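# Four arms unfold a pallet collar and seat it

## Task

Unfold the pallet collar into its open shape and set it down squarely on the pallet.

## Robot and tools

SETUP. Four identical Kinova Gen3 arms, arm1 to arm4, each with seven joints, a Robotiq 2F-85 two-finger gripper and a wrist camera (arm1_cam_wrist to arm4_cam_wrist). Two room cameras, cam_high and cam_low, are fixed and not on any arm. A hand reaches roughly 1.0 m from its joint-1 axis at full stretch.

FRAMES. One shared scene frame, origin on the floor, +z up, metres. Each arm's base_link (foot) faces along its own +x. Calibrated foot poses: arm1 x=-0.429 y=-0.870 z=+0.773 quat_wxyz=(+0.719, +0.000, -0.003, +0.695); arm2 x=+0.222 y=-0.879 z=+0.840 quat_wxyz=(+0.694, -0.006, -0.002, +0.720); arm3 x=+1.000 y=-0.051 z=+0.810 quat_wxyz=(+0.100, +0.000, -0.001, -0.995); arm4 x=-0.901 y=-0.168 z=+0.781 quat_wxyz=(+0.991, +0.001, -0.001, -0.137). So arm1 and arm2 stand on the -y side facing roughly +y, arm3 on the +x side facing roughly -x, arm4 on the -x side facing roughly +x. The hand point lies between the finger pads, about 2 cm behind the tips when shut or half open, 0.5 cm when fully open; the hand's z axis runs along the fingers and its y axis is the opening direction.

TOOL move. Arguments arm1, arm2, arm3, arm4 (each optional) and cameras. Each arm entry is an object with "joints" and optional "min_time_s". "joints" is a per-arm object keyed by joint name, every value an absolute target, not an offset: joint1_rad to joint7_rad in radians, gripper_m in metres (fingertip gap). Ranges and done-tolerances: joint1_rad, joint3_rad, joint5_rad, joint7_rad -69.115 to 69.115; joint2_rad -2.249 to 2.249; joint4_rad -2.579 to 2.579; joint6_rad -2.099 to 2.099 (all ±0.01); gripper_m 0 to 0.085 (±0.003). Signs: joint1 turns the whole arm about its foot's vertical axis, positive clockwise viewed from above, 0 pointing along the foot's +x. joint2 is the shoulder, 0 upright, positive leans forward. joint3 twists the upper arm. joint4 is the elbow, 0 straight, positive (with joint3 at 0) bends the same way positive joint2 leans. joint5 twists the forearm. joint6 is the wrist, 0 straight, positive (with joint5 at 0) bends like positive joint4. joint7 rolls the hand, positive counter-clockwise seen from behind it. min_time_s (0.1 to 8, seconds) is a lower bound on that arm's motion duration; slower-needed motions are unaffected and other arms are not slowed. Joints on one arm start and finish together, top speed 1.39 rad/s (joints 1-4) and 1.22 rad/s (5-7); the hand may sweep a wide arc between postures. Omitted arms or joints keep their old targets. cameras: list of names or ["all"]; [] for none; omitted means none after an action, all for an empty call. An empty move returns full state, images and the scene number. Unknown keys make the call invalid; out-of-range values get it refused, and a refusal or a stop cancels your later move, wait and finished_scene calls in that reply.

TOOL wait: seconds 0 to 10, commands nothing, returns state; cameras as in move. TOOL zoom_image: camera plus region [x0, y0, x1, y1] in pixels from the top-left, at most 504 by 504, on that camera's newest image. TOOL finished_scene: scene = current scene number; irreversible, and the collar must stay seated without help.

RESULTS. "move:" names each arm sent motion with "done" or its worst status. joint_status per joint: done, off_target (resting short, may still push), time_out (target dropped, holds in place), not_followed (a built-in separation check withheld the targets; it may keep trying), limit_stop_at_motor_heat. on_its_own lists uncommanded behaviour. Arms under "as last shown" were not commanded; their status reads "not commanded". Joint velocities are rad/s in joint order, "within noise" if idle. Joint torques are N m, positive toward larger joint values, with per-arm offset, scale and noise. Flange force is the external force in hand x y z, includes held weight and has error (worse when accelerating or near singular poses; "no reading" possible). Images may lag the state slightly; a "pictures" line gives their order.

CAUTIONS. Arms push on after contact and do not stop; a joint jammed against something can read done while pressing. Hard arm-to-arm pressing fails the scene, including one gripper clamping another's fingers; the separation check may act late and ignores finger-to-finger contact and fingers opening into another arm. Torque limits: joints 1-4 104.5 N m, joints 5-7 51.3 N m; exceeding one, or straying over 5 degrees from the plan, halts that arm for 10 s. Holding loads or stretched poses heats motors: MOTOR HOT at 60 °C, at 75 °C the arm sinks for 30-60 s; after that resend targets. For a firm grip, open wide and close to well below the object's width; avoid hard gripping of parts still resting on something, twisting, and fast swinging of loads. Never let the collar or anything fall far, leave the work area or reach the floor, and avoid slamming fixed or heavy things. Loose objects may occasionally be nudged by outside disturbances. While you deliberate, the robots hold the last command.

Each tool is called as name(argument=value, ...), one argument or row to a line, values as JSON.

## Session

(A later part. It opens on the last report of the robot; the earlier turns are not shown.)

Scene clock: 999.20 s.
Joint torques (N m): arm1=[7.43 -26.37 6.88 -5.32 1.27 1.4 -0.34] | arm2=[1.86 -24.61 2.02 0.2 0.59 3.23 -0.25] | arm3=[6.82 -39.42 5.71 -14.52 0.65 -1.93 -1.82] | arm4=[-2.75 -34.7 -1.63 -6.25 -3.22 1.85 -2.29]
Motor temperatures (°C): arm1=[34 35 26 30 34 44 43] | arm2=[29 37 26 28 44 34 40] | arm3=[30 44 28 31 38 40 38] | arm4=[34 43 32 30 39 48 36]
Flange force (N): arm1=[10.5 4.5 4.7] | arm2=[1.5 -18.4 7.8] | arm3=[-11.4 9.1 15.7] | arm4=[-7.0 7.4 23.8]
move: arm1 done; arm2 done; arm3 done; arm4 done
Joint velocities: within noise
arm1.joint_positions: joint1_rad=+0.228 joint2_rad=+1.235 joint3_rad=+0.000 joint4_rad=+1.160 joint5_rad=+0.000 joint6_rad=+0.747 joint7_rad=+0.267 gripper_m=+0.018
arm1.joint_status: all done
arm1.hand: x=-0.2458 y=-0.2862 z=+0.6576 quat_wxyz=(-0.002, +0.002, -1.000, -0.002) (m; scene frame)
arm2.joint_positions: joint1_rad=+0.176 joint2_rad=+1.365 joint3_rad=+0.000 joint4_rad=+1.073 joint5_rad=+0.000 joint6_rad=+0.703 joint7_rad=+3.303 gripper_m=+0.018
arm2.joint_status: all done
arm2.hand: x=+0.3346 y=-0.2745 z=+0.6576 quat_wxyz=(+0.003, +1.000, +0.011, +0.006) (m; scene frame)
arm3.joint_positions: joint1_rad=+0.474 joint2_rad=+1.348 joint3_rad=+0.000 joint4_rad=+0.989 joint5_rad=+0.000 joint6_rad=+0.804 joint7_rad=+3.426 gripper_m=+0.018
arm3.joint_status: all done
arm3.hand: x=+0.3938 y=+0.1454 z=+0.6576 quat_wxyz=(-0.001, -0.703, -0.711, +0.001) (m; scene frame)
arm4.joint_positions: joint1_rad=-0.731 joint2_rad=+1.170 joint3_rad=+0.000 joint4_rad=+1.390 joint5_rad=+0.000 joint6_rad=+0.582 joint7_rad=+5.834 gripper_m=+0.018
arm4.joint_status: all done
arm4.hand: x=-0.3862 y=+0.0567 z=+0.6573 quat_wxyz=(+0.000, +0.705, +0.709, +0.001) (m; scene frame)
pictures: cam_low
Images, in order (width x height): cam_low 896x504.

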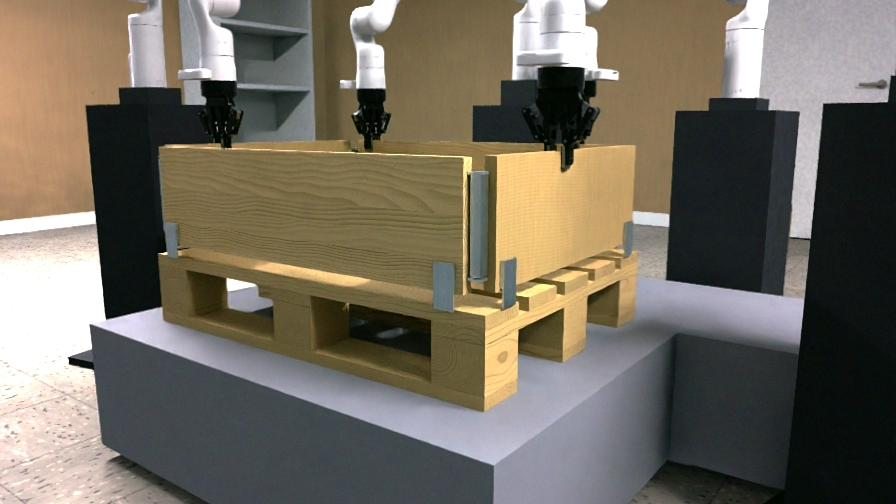

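move(
  arm1={"joints": {"joint1_rad": 0.22816, "joint2_rad": 1.23982, "joint4_rad": 1.15792, "joint6_rad": 0.74385, "joint7_rad": 0.26716}, "min_time_s": 1.2},
  arm2={"joints": {"joint1_rad": 0.17573, "joint2_rad": 1.36985, "joint4_rad": 1.07018, "joint6_rad": 0.70156, "joint7_rad": 3.30293}, "min_time_s": 1.2},
  arm3={"joints": {"joint1_rad": 0.47401, "joint2_rad": 1.35307, "joint4_rad": 0.98636, "joint6_rad": 0.80217, "joint7_rad": 3.42631}, "min_time_s": 1.2},
  arm4={"joints": {"joint1_rad": -0.73088, "joint2_rad": 1.17457, "joint4_rad": 1.38804, "joint6_rad": 0.57898, "joint7_rad": 5.83446}, "min_time_s": 1.2},
  cameras=["cam_low", "arm2_cam_wrist"],
)

zoom_image(
  camera="cam_low",
  region=[430, 270, 530, 330],
)

zoom_image(
  camera="cam_low",
  region=[600, 230, 660, 270],
)

zoom_image(
  camera="arm2_cam_wrist",
  region=[420, 200, 500, 330],
)

Scene clock: 1003.33 s.
Joint torques (N m): arm1=[7.21 -26.43 6.78 -5.3 1.3 1.43 -0.35] | arm2=[1.87 -24.43 2.14 0.37 0.73 3.28 -0.12] | arm3=[6.92 -39.41 5.76 -14.38 0.68 -1.9 -1.83] | arm4=[-2.89 -34.62 -1.84 -6.08 -3.26 1.9 -2.3]
Motor temperatures (°C): arm1=[34 35 26 30 34 44 43] | arm2=[29 37 26 28 44 34 40] | arm3=[30 44 28 32 38 40 38] | arm4=[34 43 32 30 39 48 36]
Flange force (N): arm1=[10.1 4.4 4.9] | arm2=[1.4 -18.7 7.7] | arm3=[-11.4 8.6 15.8] | arm4=[-7.1 7.8 23.8]
move: arm1 done; arm2 done; arm3 done; arm4 done
Joint velocities: within noise
arm1.joint_positions: joint1_rad=+0.228 joint2_rad=+1.240 joint3_rad=+0.000 joint4_rad=+1.158 joint5_rad=+0.000 joint6_rad=+0.744 joint7_rad=+0.267 gripper_m=+0.018
arm1.joint_status: all done
arm1.hand: x=-0.2458 y=-0.2862 z=+0.6551 quat_wxyz=(-0.002, +0.002, -1.000, -0.002) (m; scene frame)
arm2.joint_positions: joint1_rad=+0.176 joint2_rad=+1.370 joint3_rad=+0.000 joint4_rad=+1.070 joint5_rad=+0.000 joint6_rad=+0.702 joint7_rad=+3.303 gripper_m=+0.018
arm2.joint_status: all done
arm2.hand: x=+0.3346 y=-0.2746 z=+0.6551 quat_wxyz=(+0.003, +1.000, +0.011, +0.006) (m; scene frame)
arm3.joint_positions: joint1_rad=+0.474 joint2_rad=+1.353 joint3_rad=+0.000 joint4_rad=+0.986 joint5_rad=+0.000 joint6_rad=+0.802 joint7_rad=+3.426 gripper_m=+0.018
arm3.joint_status: all done
arm3.hand: x=+0.3938 y=+0.1454 z=+0.6551 quat_wxyz=(-0.001, -0.703, -0.711, +0.001) (m; scene frame)
arm4.joint_positions: joint1_rad=-0.731 joint2_rad=+1.175 joint3_rad=+0.000 joint4_rad=+1.388 joint5_rad=+0.000 joint6_rad=+0.579 joint7_rad=+5.834 gripper_m=+0.018
arm4.joint_status: all done
arm4.hand: x=-0.3863 y=+0.0567 z=+0.6547 quat_wxyz=(+0.000, +0.705, +0.709, +0.001) (m; scene frame)
pictures: arm2_cam_wrist, cam_low
Images, in order (width x height): arm2_cam_wrist 896x504, cam_low 896x504.

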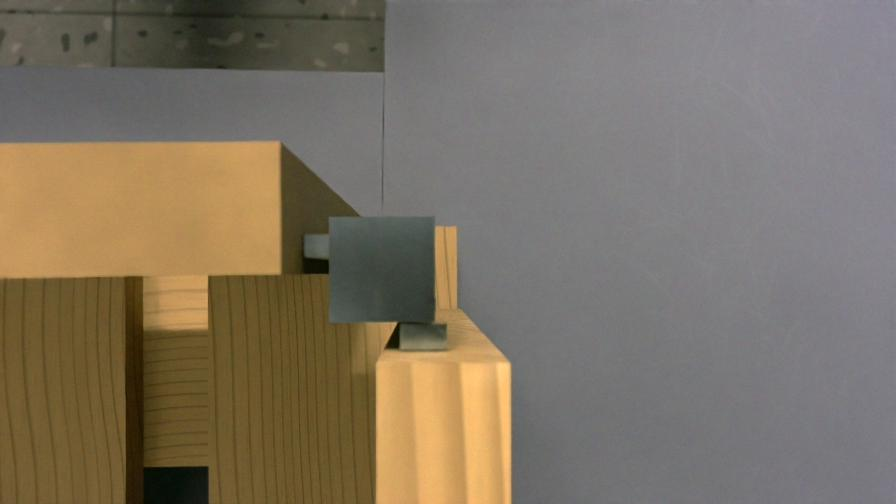

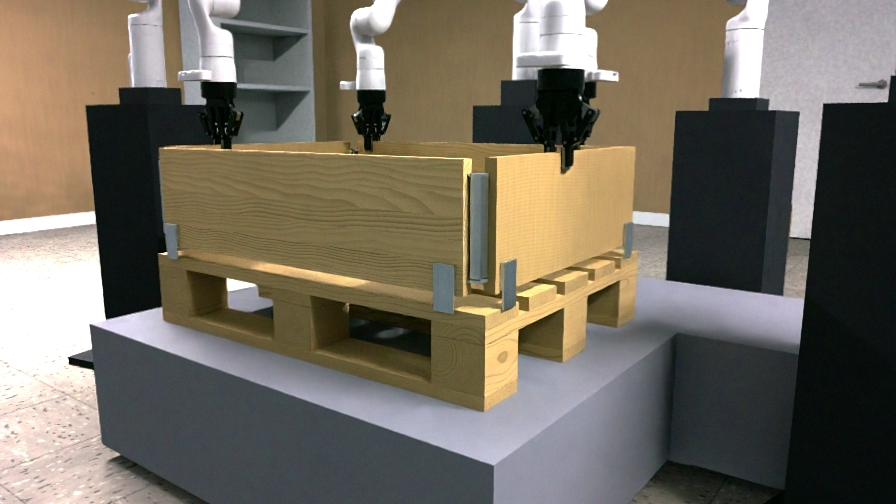

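Scaled by 5.040 from the camera's 896x504 image, which has a finer 1280x720 frame.

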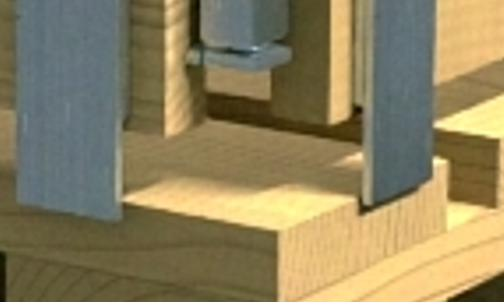

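Scaled by 8.400 from the camera's 896x504 image, which has a finer 1280x720 frame.

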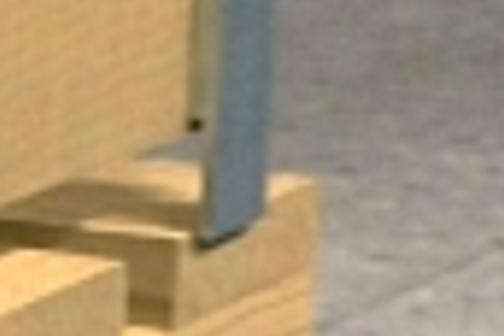

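Scaled by 3.877 from the camera's 896x504 image, which has a finer 1280x720 frame.

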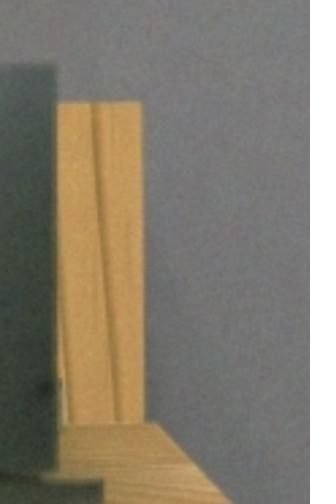

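move(
  arm1={"joints": {"joint2_rad": 1.2474008, "joint4_rad": 1.1549745, "joint6_rad": 0.7392172}, "min_time_s": 1.5},
  arm2={"joints": {"joint2_rad": 1.3780658, "joint4_rad": 1.0650084, "joint6_rad": 0.6985177}, "min_time_s": 1.5},
  arm3={"joints": {"joint2_rad": 1.360923, "joint4_rad": 0.9819469, "joint6_rad": 0.7987228}, "min_time_s": 1.5},
  arm4={"joints": {"joint2_rad": 1.1826151, "joint4_rad": 1.3851189, "joint6_rad": 0.5738587}, "min_time_s": 1.5},
  cameras=["cam_low"],
)

Scene clock: 1010.53 s.
Joint torques (N m): arm1=[7.23 -26.37 6.77 -5.08 1.27 1.52 -0.31] | arm2=[2.06 -24.29 2.2 0.58 0.81 3.33 -0.11] | arm3=[7.2 -39.16 5.99 -14.06 0.8 -1.76 -1.83] | arm4=[-3.15 -34.51 -2.1 -5.77 -3.33 2.02 -2.3]
Motor temperatures (°C): arm1=[34 35 26 30 34 44 43] | arm2=[29 37 26 28 44 34 40] | arm3=[30 44 28 32 38 40 38] | arm4=[34 43 32 30 39 48 36]
Flange force (N): arm1=[10.0 4.9 5.0] | arm2=[1.1 -19.4 7.8] | arm3=[-11.7 7.9 15.6] | arm4=[-7.3 8.4 23.9]
move: arm1 done; arm2 done; arm3 done; arm4 done
Joint velocities: within noise
arm1.joint_positions: joint1_rad=+0.228 joint2_rad=+1.247 joint3_rad=+0.000 joint4_rad=+1.155 joint5_rad=+0.000 joint6_rad=+0.739 joint7_rad=+0.267 gripper_m=+0.018
arm1.joint_status: all done
arm1.hand: x=-0.2458 y=-0.2862 z=+0.6511 quat_wxyz=(-0.002, +0.002, -1.000, -0.002) (m; scene frame)
arm2.joint_positions: joint1_rad=+0.176 joint2_rad=+1.378 joint3_rad=+0.000 joint4_rad=+1.065 joint5_rad=+0.000 joint6_rad=+0.699 joint7_rad=+3.303 gripper_m=+0.018
arm2.joint_status: all done
arm2.hand: x=+0.3347 y=-0.2746 z=+0.6511 quat_wxyz=(+0.003, +1.000, +0.011, +0.006) (m; scene frame)
arm3.joint_positions: joint1_rad=+0.474 joint2_rad=+1.361 joint3_rad=+0.000 joint4_rad=+0.982 joint5_rad=+0.000 joint6_rad=+0.799 joint7_rad=+3.426 gripper_m=+0.018
arm3.joint_status: all done
arm3.hand: x=+0.3939 y=+0.1453 z=+0.6511 quat_wxyz=(-0.001, -0.703, -0.711, +0.001) (m; scene frame)
arm4.joint_positions: joint1_rad=-0.731 joint2_rad=+1.183 joint3_rad=+0.000 joint4_rad=+1.385 joint5_rad=+0.000 joint6_rad=+0.574 joint7_rad=+5.834 gripper_m=+0.018
arm4.joint_status: all done
arm4.hand: x=-0.3863 y=+0.0567 z=+0.6507 quat_wxyz=(+0.000, +0.705, +0.709, +0.001) (m; scene frame)
pictures: cam_low
Images, in order (width x height): cam_low 896x504.

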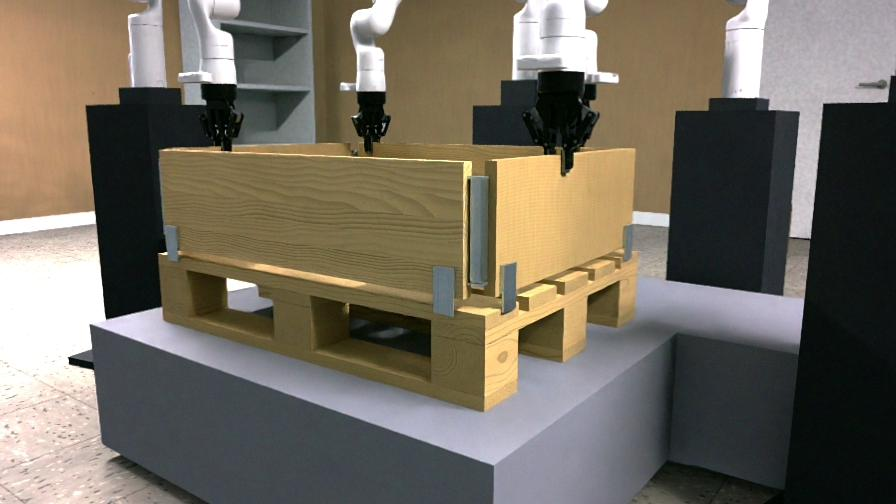

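move(
  arm1={"joints": {"joint1_rad": 0.2281155, "joint2_rad": 1.2550821, "joint4_rad": 1.1516911, "joint6_rad": 0.7348195, "joint7_rad": 0.2671155}, "min_time_s": 1.5},
  arm2={"joints": {"joint1_rad": 0.1755773, "joint2_rad": 1.3864513, "joint4_rad": 1.059254, "joint6_rad": 0.6958874, "joint7_rad": 3.3027773}, "min_time_s": 1.5},
  arm3={"joints": {"joint1_rad": 0.4740354, "joint2_rad": 1.3689529, "joint4_rad": 0.9769896, "joint6_rad": 0.7956502, "joint7_rad": 3.4263354}, "min_time_s": 1.5},
  arm4={"joints": {"joint1_rad": -0.7308691, "joint2_rad": 1.1907485, "joint4_rad": 1.3818323, "joint6_rad": 0.5690119, "joint7_rad": 5.8344699}, "min_time_s": 1.5},
  cameras=["cam_low"],
)

Scene clock: 1030.93 s.
Joint torques (N m): arm1=[7.35 -26.4 6.85 -5.02 1.33 1.53 -0.29] | arm2=[1.78 -24.22 1.93 0.59 0.54 3.34 -0.25] | arm3=[7.22 -39.12 6.06 -13.94 0.78 -1.69 -1.79] | arm4=[-3.24 -34.54 -2.17 -5.85 -3.23 1.95 -2.2]
Motor temperatures (°C): arm1=[34 35 26 30 34 44 43] | arm2=[29 37 26 28 44 34 40] | arm3=[30 44 28 32 38 40 38] | arm4=[34 43 32 30 39 48 36]
Flange force (N): arm1=[10.2 5.1 5.0] | arm2=[1.8 -19.1 7.8] | arm3=[-11.7 7.8 15.6] | arm4=[-7.5 8.1 23.7]
move: arm1 done; arm2 done; arm3 done; arm4 done
Joint velocities: within noise
arm1.joint_positions: joint1_rad=+0.228 joint2_rad=+1.255 joint3_rad=+0.000 joint4_rad=+1.152 joint5_rad=+0.000 joint6_rad=+0.735 joint7_rad=+0.267 gripper_m=+0.018
arm1.joint_status: all done
arm1.hand: x=-0.2458 y=-0.2862 z=+0.6472 quat_wxyz=(-0.002, +0.002, -1.000, -0.002) (m; scene frame)
arm2.joint_positions: joint1_rad=+0.176 joint2_rad=+1.386 joint3_rad=+0.000 joint4_rad=+1.059 joint5_rad=+0.000 joint6_rad=+0.696 joint7_rad=+3.303 gripper_m=+0.018
arm2.joint_status: all done
arm2.hand: x=+0.3346 y=-0.2746 z=+0.6471 quat_wxyz=(+0.003, +1.000, +0.011, +0.006) (m; scene frame)
arm3.joint_positions: joint1_rad=+0.474 joint2_rad=+1.369 joint3_rad=+0.000 joint4_rad=+0.977 joint5_rad=+0.000 joint6_rad=+0.796 joint7_rad=+3.426 gripper_m=+0.018
arm3.joint_status: all done
arm3.hand: x=+0.3939 y=+0.1453 z=+0.6471 quat_wxyz=(+0.000, -0.703, -0.711, +0.001) (m; scene frame)
arm4.joint_positions: joint1_rad=-0.731 joint2_rad=+1.191 joint3_rad=+0.000 joint4_rad=+1.382 joint5_rad=+0.000 joint6_rad=+0.569 joint7_rad=+5.834 gripper_m=+0.018
arm4.joint_status: all done
arm4.hand: x=-0.3863 y=+0.0567 z=+0.6468 quat_wxyz=(+0.000, +0.705, +0.709, +0.001) (m; scene frame)
pictures: cam_low
Images, in order (width x height): cam_low 896x504.

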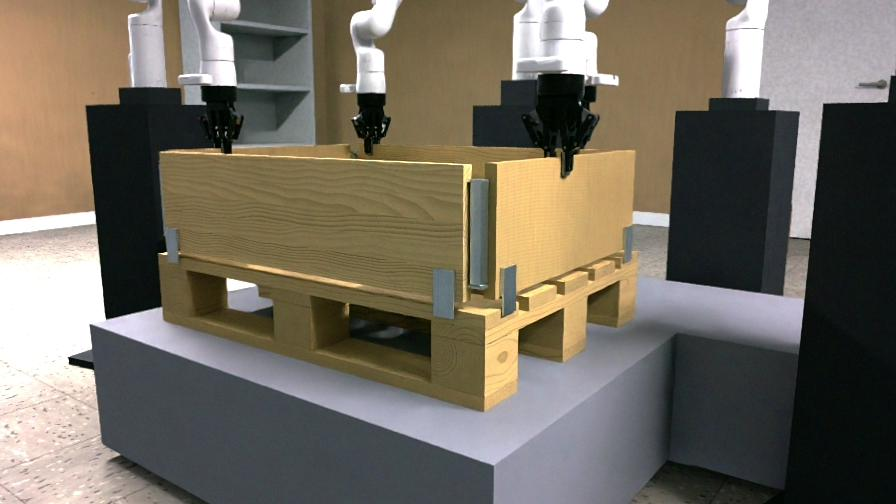

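move(
  arm1={"joints": {"joint1_rad": 0.2280955, "joint2_rad": 1.2627884, "joint4_rad": 1.148323, "joint6_rad": 0.7304813, "joint7_rad": 0.2670955}, "min_time_s": 1.5},
  arm2={"joints": {"joint1_rad": 0.1754989, "joint2_rad": 1.3948795, "joint4_rad": 1.0533538, "joint6_rad": 0.6933594, "joint7_rad": 3.3026989}, "min_time_s": 1.5},
  arm3={"joints": {"joint1_rad": 0.474047, "joint2_rad": 1.3770271, "joint4_rad": 0.9718953, "joint6_rad": 0.7926703, "joint7_rad": 3.426347}, "min_time_s": 1.5},
  arm4={"joints": {"joint1_rad": -0.7308647, "joint2_rad": 1.1989033, "joint4_rad": 1.3784553, "joint6_rad": 0.5642341, "joint7_rad": 5.8344743}, "min_time_s": 1.5},
  cameras=["cam_low", "arm2_cam_wrist"],
)

Scene clock: 1033.67 s.
Joint torques (N m): arm1=[7.46 -26.35 6.87 -4.84 1.28 1.6 -0.31] | arm2=[1.78 -24.16 1.85 0.5 0.53 3.29 -0.21] | arm3=[7.28 -39.08 6.14 -13.88 0.83 -1.58 -1.77] | arm4=[-3.37 -34.53 -2.31 -5.74 -3.24 1.93 -2.18]
Motor temperatures (°C): arm1=[34 35 26 30 34 44 43] | arm2=[29 37 26 28 44 34 40] | arm3=[30 44 28 32 38 40 38] | arm4=[34 43 32 30 39 48 36]
Flange force (N): arm1=[10.3 5.5 5.1] | arm2=[1.7 -18.7 7.6] | arm3=[-11.9 8.1 15.5] | arm4=[-7.6 8.3 23.7]
move: arm1 done; arm2 done; arm3 done; arm4 done
Joint velocities: within noise
arm1.joint_positions: joint1_rad=+0.228 joint2_rad=+1.263 joint3_rad=+0.000 joint4_rad=+1.148 joint5_rad=+0.000 joint6_rad=+0.730 joint7_rad=+0.267 gripper_m=+0.018
arm1.joint_status: all done
arm1.hand: x=-0.2458 y=-0.2862 z=+0.6431 quat_wxyz=(-0.002, +0.002, -1.000, -0.002) (m; scene frame)
arm2.joint_positions: joint1_rad=+0.176 joint2_rad=+1.395 joint3_rad=+0.000 joint4_rad=+1.053 joint5_rad=+0.000 joint6_rad=+0.693 joint7_rad=+3.303 gripper_m=+0.018
arm2.joint_status: all done
arm2.hand: x=+0.3346 y=-0.2746 z=+0.6431 quat_wxyz=(+0.003, +1.000, +0.011, +0.006) (m; scene frame)
arm3.joint_positions: joint1_rad=+0.474 joint2_rad=+1.377 joint3_rad=+0.000 joint4_rad=+0.972 joint5_rad=+0.000 joint6_rad=+0.793 joint7_rad=+3.426 gripper_m=+0.018
arm3.joint_status: all done
arm3.hand: x=+0.3939 y=+0.1453 z=+0.6431 quat_wxyz=(-0.001, -0.703, -0.711, +0.001) (m; scene frame)
arm4.joint_positions: joint1_rad=-0.731 joint2_rad=+1.199 joint3_rad=+0.000 joint4_rad=+1.378 joint5_rad=+0.000 joint6_rad=+0.564 joint7_rad=+5.834 gripper_m=+0.018
arm4.joint_status: all done
arm4.hand: x=-0.3863 y=+0.0567 z=+0.6427 quat_wxyz=(+0.000, +0.705, +0.709, +0.001) (m; scene frame)
pictures: arm2_cam_wrist, cam_low
Images, in order (width x height): arm2_cam_wrist 896x504, cam_low 896x504.

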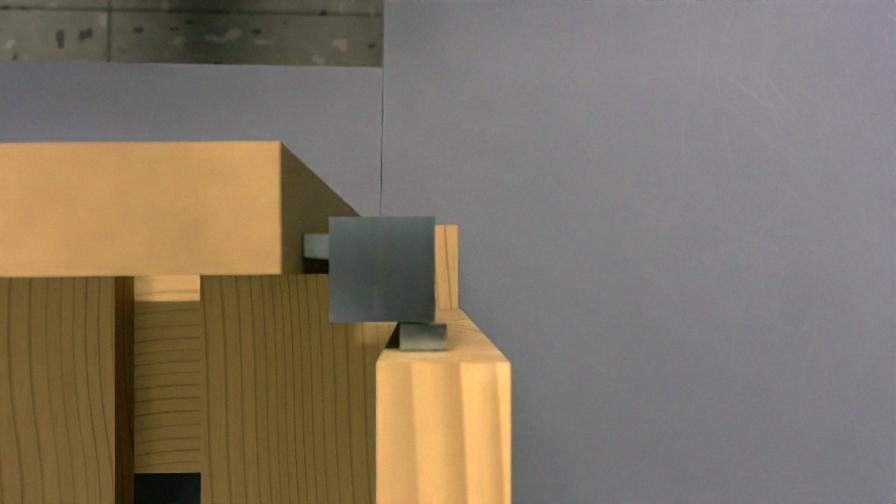

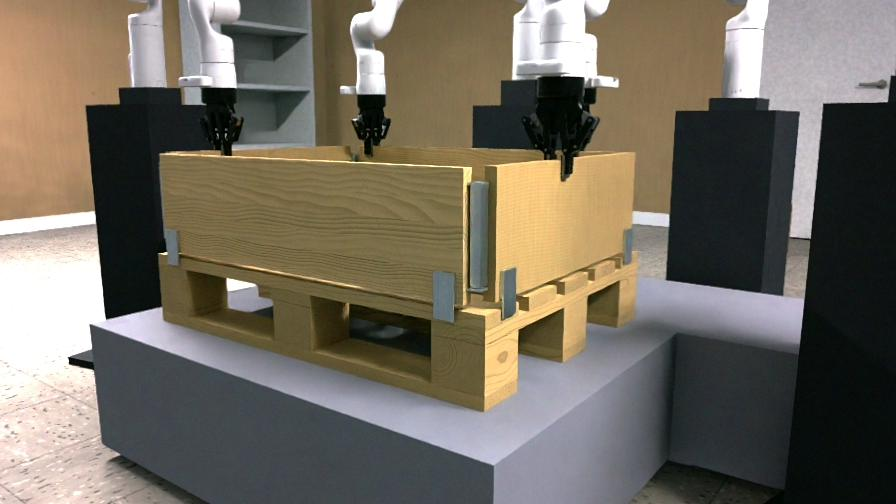

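move(
  arm1={"joints": {"joint1_rad": 0.2280755, "joint2_rad": 1.2705444, "joint4_rad": 1.1447853, "joint6_rad": 0.726263, "joint7_rad": 0.2670755}, "min_time_s": 1.5},
  arm2={"joints": {"joint1_rad": 0.1754205, "joint2_rad": 1.4033928, "joint4_rad": 1.0471619, "joint6_rad": 0.691038, "joint7_rad": 3.3026205}, "min_time_s": 1.5},
  arm3={"joints": {"joint1_rad": 0.4740586, "joint2_rad": 1.3851898, "joint4_rad": 0.9665271, "joint6_rad": 0.7898758, "joint7_rad": 3.4263586}, "min_time_s": 1.5},
  arm4={"joints": {"joint1_rad": -0.7308603, "joint2_rad": 1.2071008, "joint4_rad": 1.3748975, "joint6_rad": 0.5595944, "joint7_rad": 5.8344787}, "min_time_s": 1.5},
  cameras=["cam_low"],
)

Scene clock: 1036.27 s.
Joint torques (N m): arm1=[7.48 -26.38 6.87 -4.83 1.3 1.64 -0.26] | arm2=[1.91 -24.26 1.97 0.51 0.63 3.28 -0.26] | arm3=[7.16 -39.17 6 -13.86 0.77 -1.66 -1.8] | arm4=[-3.41 -34.64 -2.38 -5.84 -3.22 1.81 -2.18]
Motor temperatures (°C): arm1=[34 35 26 30 34 44 43] | arm2=[29 37 26 28 44 34 40] | arm3=[30 44 28 32 38 40 38] | arm4=[34 43 32 30 39 48 36]
Flange force (N): arm1=[10.4 5.3 5.2] | arm2=[1.5 -18.9 7.9] | arm3=[-11.6 7.9 15.5] | arm4=[-7.7 8.1 23.6]
move: arm1 done; arm2 done; arm3 done; arm4 done
Joint velocities: within noise
arm1.joint_positions: joint1_rad=+0.228 joint2_rad=+1.271 joint3_rad=+0.000 joint4_rad=+1.145 joint5_rad=+0.000 joint6_rad=+0.726 joint7_rad=+0.267 gripper_m=+0.018
arm1.joint_status: all done
arm1.hand: x=-0.2458 y=-0.2862 z=+0.6392 quat_wxyz=(-0.002, +0.002, -1.000, -0.002) (m; scene frame)
arm2.joint_positions: joint1_rad=+0.175 joint2_rad=+1.403 joint3_rad=+0.000 joint4_rad=+1.047 joint5_rad=+0.000 joint6_rad=+0.691 joint7_rad=+3.303 gripper_m=+0.018
arm2.joint_status: all done
arm2.hand: x=+0.3346 y=-0.2746 z=+0.6391 quat_wxyz=(+0.003, +1.000, +0.011, +0.006) (m; scene frame)
arm3.joint_positions: joint1_rad=+0.474 joint2_rad=+1.385 joint3_rad=+0.000 joint4_rad=+0.967 joint5_rad=+0.000 joint6_rad=+0.790 joint7_rad=+3.426 gripper_m=+0.018
arm3.joint_status: all done
arm3.hand: x=+0.3939 y=+0.1454 z=+0.6391 quat_wxyz=(-0.001, -0.703, -0.711, +0.001) (m; scene frame)
arm4.joint_positions: joint1_rad=-0.731 joint2_rad=+1.207 joint3_rad=+0.000 joint4_rad=+1.375 joint5_rad=+0.000 joint6_rad=+0.560 joint7_rad=+5.834 gripper_m=+0.018
arm4.joint_status: all done
arm4.hand: x=-0.3863 y=+0.0567 z=+0.6388 quat_wxyz=(+0.000, +0.705, +0.709, +0.001) (m; scene frame)
pictures: cam_low
Images, in order (width x height): cam_low 896x504.

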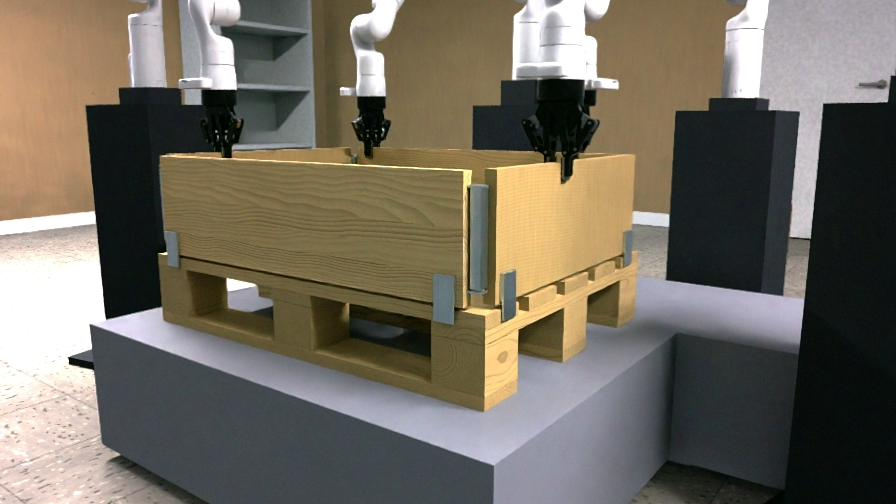

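move(
  arm1={"joints": {"joint1_rad": 0.2280655, "joint2_rad": 1.2744412, "joint4_rad": 1.142953, "joint6_rad": 0.7241985, "joint7_rad": 0.2670655}, "min_time_s": 1.2},
  arm2={"joints": {"joint1_rad": 0.1753813, "joint2_rad": 1.4076814, "joint4_rad": 1.0439567, "joint6_rad": 0.6899546, "joint7_rad": 3.3025813}, "min_time_s": 1.2},
  arm3={"joints": {"joint1_rad": 0.4740644, "joint2_rad": 1.3893044, "joint4_rad": 0.9637403, "joint6_rad": 0.788548, "joint7_rad": 3.4263644}, "min_time_s": 1.2},
  arm4={"joints": {"joint1_rad": -0.7308581, "joint2_rad": 1.2112156, "joint4_rad": 1.3730507, "joint6_rad": 0.5573264, "joint7_rad": 5.8344809}, "min_time_s": 1.2},
  cameras=["cam_low"],
)

zoom_image(
  camera="cam_low",
  region=[400, 240, 580, 340],
)

Scene clock: 1038.97 s.
Joint torques (N m): arm1=[7.52 -26.26 6.92 -4.67 1.31 1.58 -0.31] | arm2=[1.93 -24.3 2.06 0.47 0.55 3.29 -0.26] | arm3=[7.14 -39.25 5.91 -13.96 0.7 -1.75 -1.83] | arm4=[-3.4 -34.58 -2.42 -5.82 -3.29 1.83 -2.26]
Motor temperatures (°C): arm1=[34 35 26 30 34 44 43] | arm2=[29 37 26 28 44 34 40] | arm3=[30 44 28 32 38 40 37] | arm4=[34 43 32 30 39 48 36]
Flange force (N): arm1=[10.2 6.0 5.0] | arm2=[1.5 -18.7 8.0] | arm3=[-11.6 8.1 15.4] | arm4=[-7.9 8.0 23.5]
move: arm1 done; arm2 done; arm3 done; arm4 done
Joint velocities: within noise
arm1.joint_positions: joint1_rad=+0.228 joint2_rad=+1.274 joint3_rad=+0.000 joint4_rad=+1.143 joint5_rad=+0.000 joint6_rad=+0.724 joint7_rad=+0.267 gripper_m=+0.018
arm1.joint_status: all done
arm1.hand: x=-0.2458 y=-0.2862 z=+0.6372 quat_wxyz=(-0.002, +0.002, -1.000, -0.002) (m; scene frame)
arm2.joint_positions: joint1_rad=+0.175 joint2_rad=+1.408 joint3_rad=+0.000 joint4_rad=+1.044 joint5_rad=+0.000 joint6_rad=+0.690 joint7_rad=+3.303 gripper_m=+0.018
arm2.joint_status: all done
arm2.hand: x=+0.3346 y=-0.2745 z=+0.6371 quat_wxyz=(+0.003, +1.000, +0.011, +0.006) (m; scene frame)
arm3.joint_positions: joint1_rad=+0.474 joint2_rad=+1.389 joint3_rad=+0.000 joint4_rad=+0.964 joint5_rad=+0.000 joint6_rad=+0.789 joint7_rad=+3.426 gripper_m=+0.018
arm3.joint_status: all done
arm3.hand: x=+0.3938 y=+0.1454 z=+0.6371 quat_wxyz=(-0.001, -0.703, -0.711, +0.001) (m; scene frame)
arm4.joint_positions: joint1_rad=-0.731 joint2_rad=+1.211 joint3_rad=+0.000 joint4_rad=+1.373 joint5_rad=+0.000 joint6_rad=+0.557 joint7_rad=+5.834 gripper_m=+0.018
arm4.joint_status: all done
arm4.hand: x=-0.3863 y=+0.0567 z=+0.6368 quat_wxyz=(+0.000, +0.705, +0.709, +0.001) (m; scene frame)
pictures: cam_low
Images, in order (width x height): cam_low 896x504.

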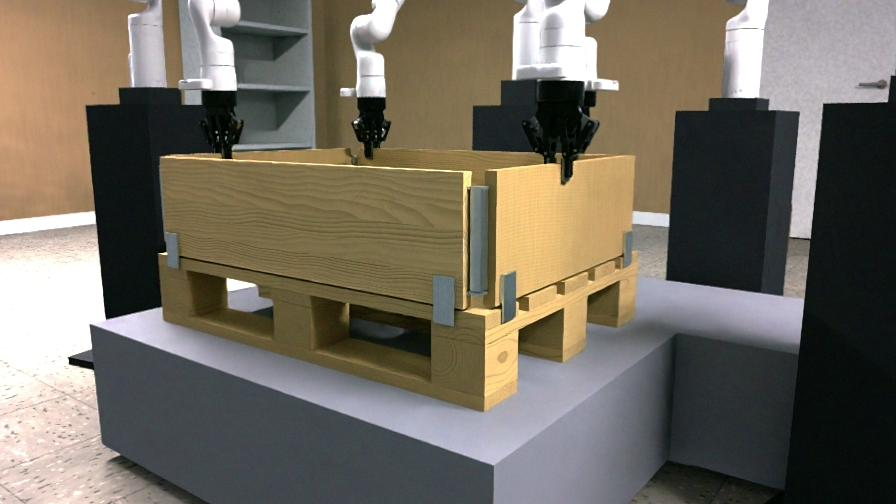

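Scaled by 2.800 from the camera's 896x504 image, which has a finer 1280x720 frame.

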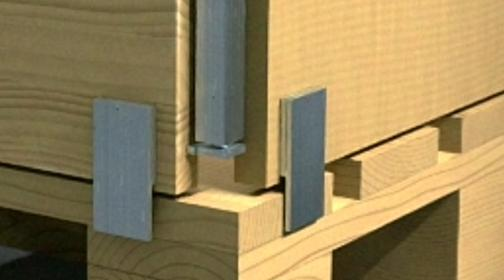

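move(
  arm1={"joints": {"joint1_rad": 0.2280605, "joint2_rad": 1.2763942, "joint4_rad": 1.1420209, "joint6_rad": 0.7231776, "joint7_rad": 0.2670605}, "min_time_s": 1.0},
  arm2={"joints": {"joint1_rad": 0.1753617, "joint2_rad": 1.4098337, "joint4_rad": 1.0423267, "joint6_rad": 0.6894323, "joint7_rad": 3.3025617}, "min_time_s": 1.0},
  arm3={"joints": {"joint1_rad": 0.4740673, "joint2_rad": 1.39137, "joint4_rad": 0.9623213, "joint6_rad": 0.7879014, "joint7_rad": 3.4263673}, "min_time_s": 1.0},
  arm4={"joints": {"joint1_rad": -0.730857, "joint2_rad": 1.213277, "joint4_rad": 1.3721103, "joint6_rad": 0.5562054, "joint7_rad": 5.834482}, "min_time_s": 1.0},
  cameras=["cam_low"],
)

zoom_image(
  camera="cam_low",
  region=[420, 260, 560, 340],
)

zoom_image(
  camera="cam_low",
  region=[150, 220, 250, 280],
)

zoom_image(
  camera="cam_low",
  region=[560, 220, 660, 280],
)

Scene clock: 1042.07 s.
Joint torques (N m): arm1=[7.58 -26.31 7.01 -4.64 1.27 1.67 -0.34] | arm2=[1.98 -24.26 2.12 0.35 0.63 3.29 -0.21] | arm3=[7.09 -39.27 5.86 -14.03 0.74 -1.74 -1.85] | arm4=[-3.41 -34.6 -2.47 -5.77 -3.32 1.83 -2.25]
Motor temperatures (°C): arm1=[34 35 26 30 34 44 43] | arm2=[29 37 26 28 44 34 40] | arm3=[30 44 28 32 38 40 37] | arm4=[34 43 32 30 39 48 36]
Flange force (N): arm1=[10.3 5.9 5.2] | arm2=[1.2 -18.0 7.7] | arm3=[-11.7 8.5 15.3] | arm4=[-7.8 8.2 23.6]
move: arm1 done; arm2 done; arm3 done; arm4 done
Joint velocities: within noise
arm1.joint_positions: joint1_rad=+0.228 joint2_rad=+1.276 joint3_rad=+0.000 joint4_rad=+1.142 joint5_rad=+0.000 joint6_rad=+0.723 joint7_rad=+0.267 gripper_m=+0.018
arm1.joint_status: all done
arm1.hand: x=-0.2458 y=-0.2862 z=+0.6361 quat_wxyz=(-0.002, +0.002, -1.000, -0.002) (m; scene frame)
arm2.joint_positions: joint1_rad=+0.175 joint2_rad=+1.410 joint3_rad=+0.000 joint4_rad=+1.042 joint5_rad=+0.000 joint6_rad=+0.689 joint7_rad=+3.303 gripper_m=+0.018
arm2.joint_status: all done
arm2.hand: x=+0.3346 y=-0.2745 z=+0.6361 quat_wxyz=(+0.003, +1.000, +0.011, +0.006) (m; scene frame)
arm3.joint_positions: joint1_rad=+0.474 joint2_rad=+1.391 joint3_rad=+0.000 joint4_rad=+0.962 joint5_rad=+0.000 joint6_rad=+0.788 joint7_rad=+3.426 gripper_m=+0.018
arm3.joint_status: all done
arm3.hand: x=+0.3938 y=+0.1454 z=+0.6361 quat_wxyz=(-0.001, -0.703, -0.711, +0.001) (m; scene frame)
arm4.joint_positions: joint1_rad=-0.731 joint2_rad=+1.213 joint3_rad=+0.000 joint4_rad=+1.372 joint5_rad=+0.000 joint6_rad=+0.556 joint7_rad=+5.834 gripper_m=+0.018
arm4.joint_status: all done
arm4.hand: x=-0.3863 y=+0.0567 z=+0.6357 quat_wxyz=(+0.000, +0.705, +0.709, +0.001) (m; scene frame)
pictures: cam_low
Images, in order (width x height): cam_low 896x504.

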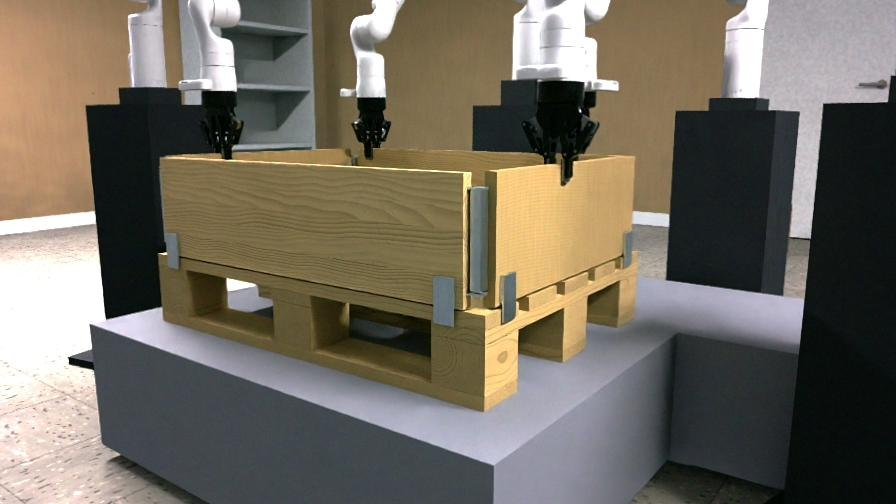

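Scaled by 3.600 from the camera's 896x504 image, which has a finer 1280x720 frame.

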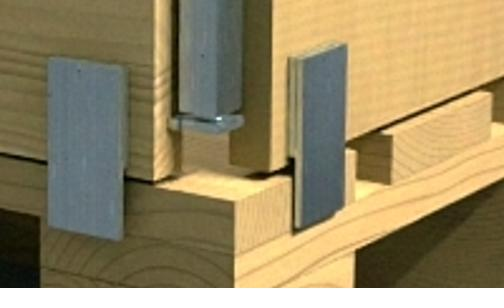

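Scaled by 5.040 from the camera's 896x504 image, which has a finer 1280x720 frame.

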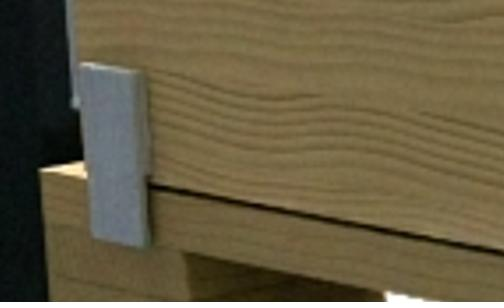

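Scaled by 5.040 from the camera's 896x504 image, which has a finer 1280x720 frame.

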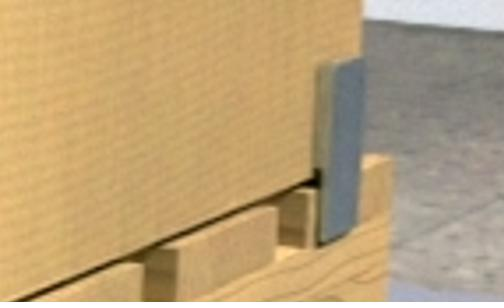

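move(
  arm1={"joints": {"joint1_rad": 0.2280555, "joint2_rad": 1.2783504, "joint4_rad": 1.1410782, "joint6_rad": 0.7221641, "joint7_rad": 0.2670555}, "min_time_s": 1.0},
  arm2={"joints": {"joint1_rad": 0.1753421, "joint2_rad": 1.4119913, "joint4_rad": 1.0406785, "joint6_rad": 0.6889229, "joint7_rad": 3.3025421}, "min_time_s": 1.0},
  arm3={"joints": {"joint1_rad": 0.4740702, "joint2_rad": 1.3934411, "joint4_rad": 0.9608851, "joint6_rad": 0.7872665, "joint7_rad": 3.4263702}, "min_time_s": 1.0},
  arm4={"joints": {"joint1_rad": -0.7308559, "joint2_rad": 1.215341, "joint4_rad": 1.3711587, "joint6_rad": 0.555093, "joint7_rad": 5.8344831}, "min_time_s": 1.0},
  cameras=["cam_low"],
)

zoom_image(
  camera="cam_low",
  region=[420, 260, 560, 340],
)

zoom_image(
  camera="cam_low",
  region=[560, 220, 660, 280],
)

Scene clock: 1045.37 s.
Joint torques (N m): arm1=[7.58 -26.25 6.97 -4.64 1.24 1.67 -0.4] | arm2=[1.92 -24.32 2.03 0.43 0.63 3.28 -0.25] | arm3=[7.03 -39.43 5.85 -14.11 0.68 -1.81 -1.78] | arm4=[-3.4 -34.65 -2.42 -5.88 -3.29 1.77 -2.28]
Motor temperatures (°C): arm1=[34 35 26 30 34 44 43] | arm2=[29 37 26 28 44 34 40] | arm3=[30 44 28 32 38 40 37] | arm4=[34 43 32 30 39 48 36]
Flange force (N): arm1=[10.2 5.7 5.1] | arm2=[1.5 -18.6 8.0] | arm3=[-11.6 8.5 15.5] | arm4=[-8.0 7.9 23.5]
move: arm1 done; arm2 done; arm3 done; arm4 done
Joint velocities: within noise
arm1.joint_positions: joint1_rad=+0.228 joint2_rad=+1.278 joint3_rad=+0.000 joint4_rad=+1.141 joint5_rad=+0.000 joint6_rad=+0.722 joint7_rad=+0.267 gripper_m=+0.018
arm1.joint_status: all done
arm1.hand: x=-0.2458 y=-0.2862 z=+0.6352 quat_wxyz=(-0.002, +0.002, -1.000, -0.002) (m; scene frame)
arm2.joint_positions: joint1_rad=+0.175 joint2_rad=+1.412 joint3_rad=+0.000 joint4_rad=+1.041 joint5_rad=+0.000 joint6_rad=+0.689 joint7_rad=+3.303 gripper_m=+0.018
arm2.joint_status: all done
arm2.hand: x=+0.3347 y=-0.2745 z=+0.6351 quat_wxyz=(+0.003, +1.000, +0.011, +0.006) (m; scene frame)
arm3.joint_positions: joint1_rad=+0.474 joint2_rad=+1.393 joint3_rad=+0.000 joint4_rad=+0.961 joint5_rad=+0.000 joint6_rad=+0.787 joint7_rad=+3.426 gripper_m=+0.018
arm3.joint_status: all done
arm3.hand: x=+0.3938 y=+0.1454 z=+0.6352 quat_wxyz=(-0.001, -0.703, -0.711, +0.001) (m; scene frame)
arm4.joint_positions: joint1_rad=-0.731 joint2_rad=+1.215 joint3_rad=+0.000 joint4_rad=+1.371 joint5_rad=+0.000 joint6_rad=+0.555 joint7_rad=+5.834 gripper_m=+0.018
arm4.joint_status: all done
arm4.hand: x=-0.3863 y=+0.0567 z=+0.6348 quat_wxyz=(+0.000, +0.705, +0.709, +0.001) (m; scene frame)
pictures: cam_low
Images, in order (width x height): cam_low 896x504.

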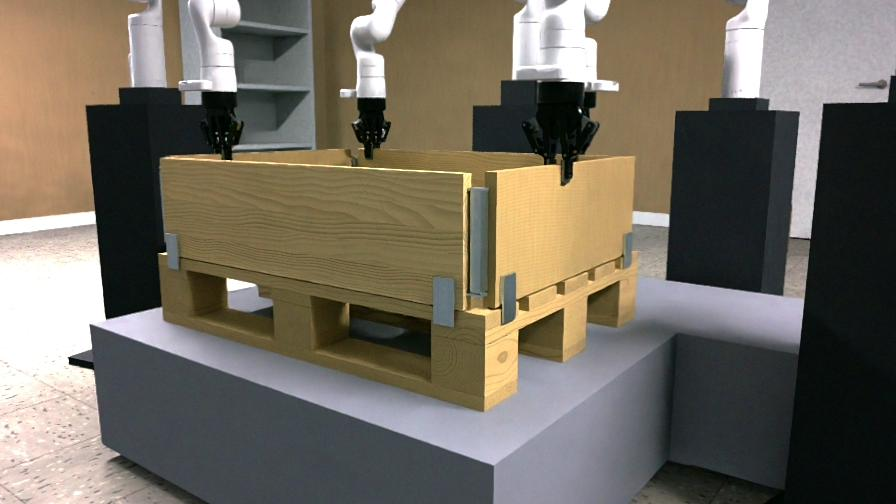

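Scaled by 3.600 from the camera's 896x504 image, which has a finer 1280x720 frame.

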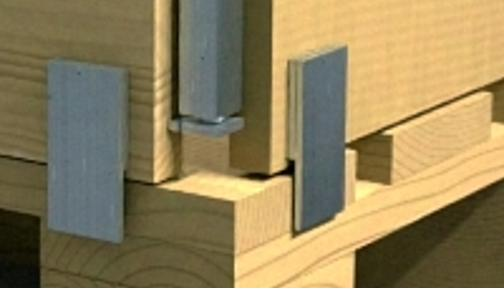

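Scaled by 5.040 from the camera's 896x504 image, which has a finer 1280x720 frame.

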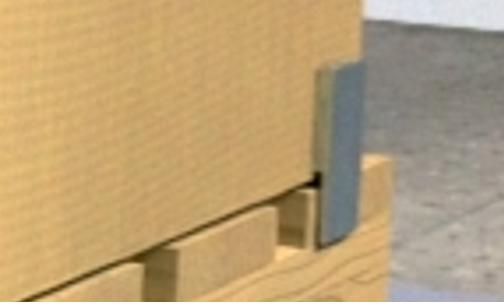

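move(
  arm1={"joints": {"joint1_rad": 0.2280505, "joint2_rad": 1.2803097, "joint4_rad": 1.140125, "joint6_rad": 0.721158, "joint7_rad": 0.2670505}, "min_time_s": 1.0},
  arm2={"joints": {"joint1_rad": 0.1753225, "joint2_rad": 1.4141542, "joint4_rad": 1.0390121, "joint6_rad": 0.6884264, "joint7_rad": 3.3025225}, "min_time_s": 1.0},
  arm3={"joints": {"joint1_rad": 0.4740731, "joint2_rad": 1.3955178, "joint4_rad": 0.9594318, "joint6_rad": 0.7866431, "joint7_rad": 3.4263731}, "min_time_s": 1.0},
  arm4={"joints": {"joint1_rad": -0.7308548, "joint2_rad": 1.2174077, "joint4_rad": 1.3701957, "joint6_rad": 0.5539893, "joint7_rad": 5.8344842}, "min_time_s": 1.0},
  cameras=["cam_low"],
)

zoom_image(
  camera="cam_low",
  region=[420, 260, 560, 340],
)

zoom_image(
  camera="cam_low",
  region=[560, 220, 660, 280],
)

zoom_image(
  camera="cam_low",
  region=[150, 220, 250, 280],
)

Scene clock: 1049.00 s.
Joint torques (N m): arm1=[7.36 -26.18 6.65 -4.66 1.22 1.55 -0.32] | arm2=[1.76 -23.58 1.99 0.14 0.56 2.79 -0.27] | arm3=[5.48 -38.33 4.53 -13.55 0.19 -1.77 -1.82] | arm4=[-3.26 -34.84 -2.34 -5.97 -3.24 1.76 -2.21]
Motor temperatures (°C): arm1=[34 35 26 30 34 44 43] | arm2=[29 37 26 28 44 34 40] | arm3=[30 44 28 32 38 40 37] | arm4=[34 43 32 30 39 48 36]
Flange force (N): arm1=[10.0 5.8 4.8] | arm2=[1.5 -17.4 5.7] | arm3=[-9.0 8.4 14.0] | arm4=[-7.7 7.6 23.8]
move: arm1 done; arm2 done; arm3 done; arm4 done
Joint velocities: within noise
arm1.joint_positions: joint1_rad=+0.228 joint2_rad=+1.280 joint3_rad=+0.000 joint4_rad=+1.140 joint5_rad=+0.000 joint6_rad=+0.721 joint7_rad=+0.267 gripper_m=+0.018
arm1.joint_status: all done
arm1.hand: x=-0.2458 y=-0.2862 z=+0.6342 quat_wxyz=(-0.002, +0.002, -1.000, -0.002) (m; scene frame)
arm2.joint_positions: joint1_rad=+0.175 joint2_rad=+1.414 joint3_rad=+0.000 joint4_rad=+1.039 joint5_rad=+0.000 joint6_rad=+0.688 joint7_rad=+3.303 gripper_m=+0.018
arm2.joint_status: all done
arm2.hand: x=+0.3346 y=-0.2745 z=+0.6341 quat_wxyz=(+0.003, +1.000, +0.011, +0.006) (m; scene frame)
arm3.joint_positions: joint1_rad=+0.474 joint2_rad=+1.396 joint3_rad=+0.000 joint4_rad=+0.959 joint5_rad=+0.000 joint6_rad=+0.787 joint7_rad=+3.426 gripper_m=+0.018
arm3.joint_status: all done
arm3.hand: x=+0.3938 y=+0.1454 z=+0.6341 quat_wxyz=(-0.001, -0.703, -0.711, +0.001) (m; scene frame)
arm4.joint_positions: joint1_rad=-0.731 joint2_rad=+1.217 joint3_rad=+0.000 joint4_rad=+1.370 joint5_rad=+0.000 joint6_rad=+0.554 joint7_rad=+5.834 gripper_m=+0.018
arm4.joint_status: all done
arm4.hand: x=-0.3862 y=+0.0567 z=+0.6338 quat_wxyz=(+0.000, +0.705, +0.709, +0.001) (m; scene frame)
pictures: cam_low
Images, in order (width x height): cam_low 896x504.

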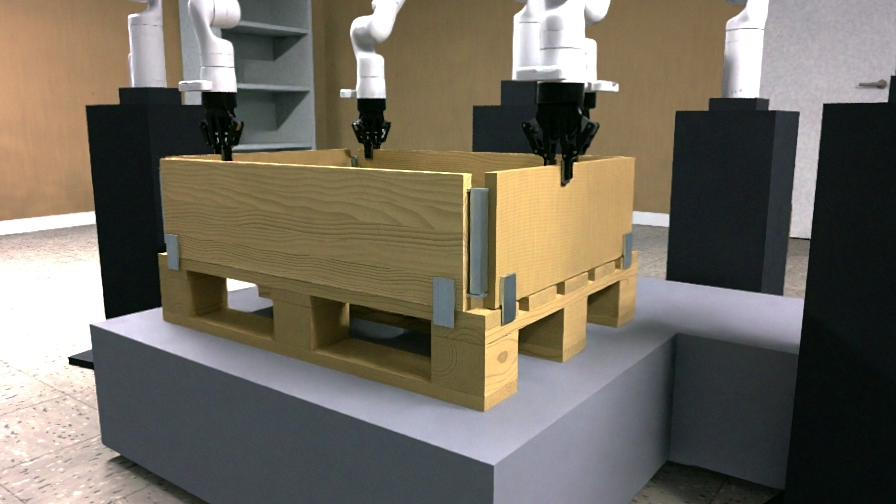

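Scaled by 3.600 from the camera's 896x504 image, which has a finer 1280x720 frame.

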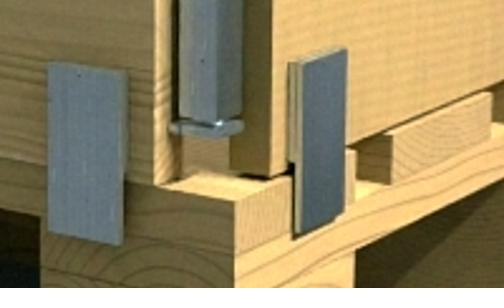

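Scaled by 5.040 from the camera's 896x504 image, which has a finer 1280x720 frame.

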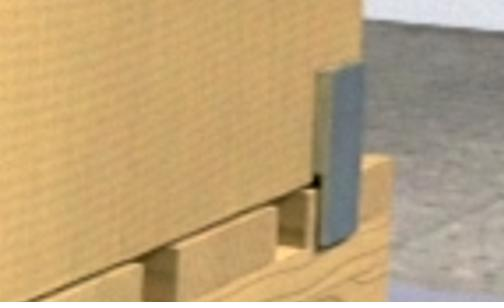

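Scaled by 5.040 from the camera's 896x504 image, which has a finer 1280x720 frame.

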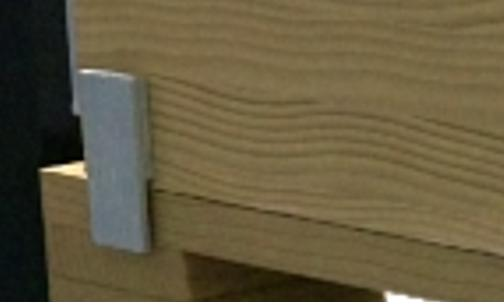

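move(
  arm1={"joints": {"joint1_rad": 0.2280455, "joint2_rad": 1.2822721, "joint4_rad": 1.1391611, "joint6_rad": 0.7201595, "joint7_rad": 0.2670455}, "min_time_s": 1.2},
  arm2={"joints": {"joint1_rad": 0.1753029, "joint2_rad": 1.4163225, "joint4_rad": 1.0373275, "joint6_rad": 0.6879427, "joint7_rad": 3.3025029}, "min_time_s": 1.2},
  arm3={"joints": {"joint1_rad": 0.474076, "joint2_rad": 1.3976, "joint4_rad": 0.9579614, "joint6_rad": 0.7860313, "joint7_rad": 3.426376}, "min_time_s": 1.2},
  arm4={"joints": {"joint1_rad": -0.7308537, "joint2_rad": 1.2194771, "joint4_rad": 1.3692215, "joint6_rad": 0.5528941, "joint7_rad": 5.8344853}, "min_time_s": 1.2},
  cameras=["cam_low"],
)

zoom_image(
  camera="cam_low",
  region=[420, 260, 560, 340],
)

zoom_image(
  camera="cam_low",
  region=[560, 220, 660, 280],
)

Scene clock: 1051.53 s.
Joint torques (N m): arm1=[8.36 -24.43 7.54 -4.66 1.43 0.99 -0.33] | arm2=[2.51 -18.85 2.44 -0.9 0.76 0.75 -0.24] | arm3=[4.31 -34.84 3.58 -13.12 -0.12 -2.52 -1.79] | arm4=[-2.35 -33.57 -1.3 -6.67 -2.94 1.04 -2.2]
Motor temperatures (°C): arm1=[34 35 26 30 34 44 43] | arm2=[29 37 26 28 44 34 40] | arm3=[30 44 28 32 38 40 37] | arm4=[34 43 32 30 39 48 36]
Flange force (N): arm1=[11.9 5.1 0.8] | arm2=[-1.0 -11.3 -7.2] | arm3=[-7.8 10.6 6.9] | arm4=[-7.2 4.5 19.7]
move: arm1 done; arm2 done; arm3 done; arm4 done
Joint velocities: within noise
arm1.joint_positions: joint1_rad=+0.228 joint2_rad=+1.282 joint3_rad=+0.000 joint4_rad=+1.139 joint5_rad=+0.000 joint6_rad=+0.720 joint7_rad=+0.267 gripper_m=+0.018
arm1.joint_status: all done
arm1.hand: x=-0.2458 y=-0.2862 z=+0.6332 quat_wxyz=(-0.002, +0.002, -1.000, -0.002) (m; scene frame)
arm2.joint_positions: joint1_rad=+0.175 joint2_rad=+1.416 joint3_rad=+0.000 joint4_rad=+1.037 joint5_rad=+0.000 joint6_rad=+0.688 joint7_rad=+3.302 gripper_m=+0.018
arm2.joint_status: all done
arm2.hand: x=+0.3347 y=-0.2744 z=+0.6331 quat_wxyz=(+0.003, +1.000, +0.011, +0.006) (m; scene frame)
arm3.joint_positions: joint1_rad=+0.474 joint2_rad=+1.398 joint3_rad=+0.000 joint4_rad=+0.958 joint5_rad=+0.000 joint6_rad=+0.786 joint7_rad=+3.426 gripper_m=+0.018
arm3.joint_status: all done
arm3.hand: x=+0.3938 y=+0.1454 z=+0.6331 quat_wxyz=(-0.001, -0.703, -0.711, +0.001) (m; scene frame)
arm4.joint_positions: joint1_rad=-0.731 joint2_rad=+1.219 joint3_rad=+0.000 joint4_rad=+1.369 joint5_rad=+0.000 joint6_rad=+0.553 joint7_rad=+5.834 gripper_m=+0.018
arm4.joint_status: all done
arm4.hand: x=-0.3862 y=+0.0567 z=+0.6328 quat_wxyz=(+0.000, +0.705, +0.709, +0.001) (m; scene frame)
pictures: cam_low
Images, in order (width x height): cam_low 896x504.

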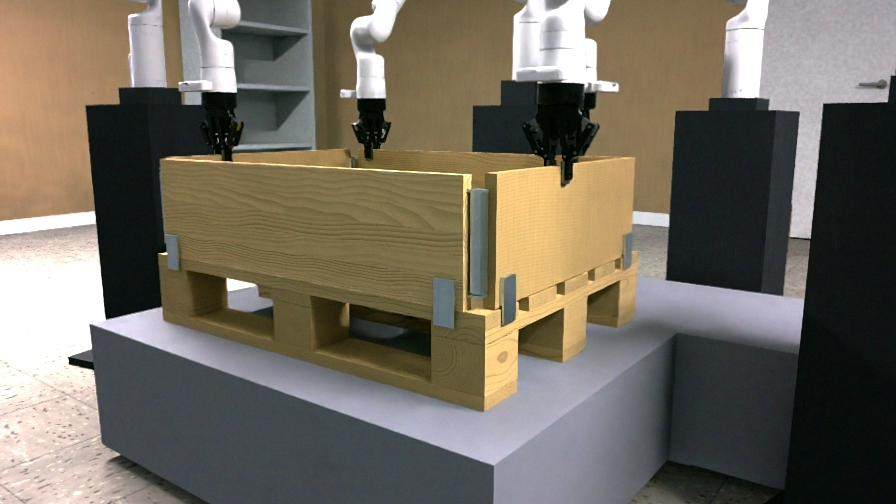

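Scaled by 3.600 from the camera's 896x504 image, which has a finer 1280x720 frame.

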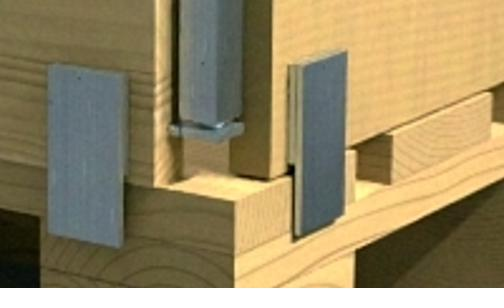

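Scaled by 5.040 from the camera's 896x504 image, which has a finer 1280x720 frame.

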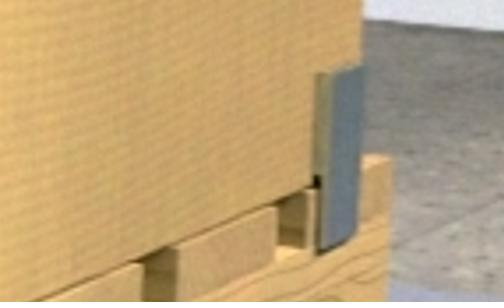

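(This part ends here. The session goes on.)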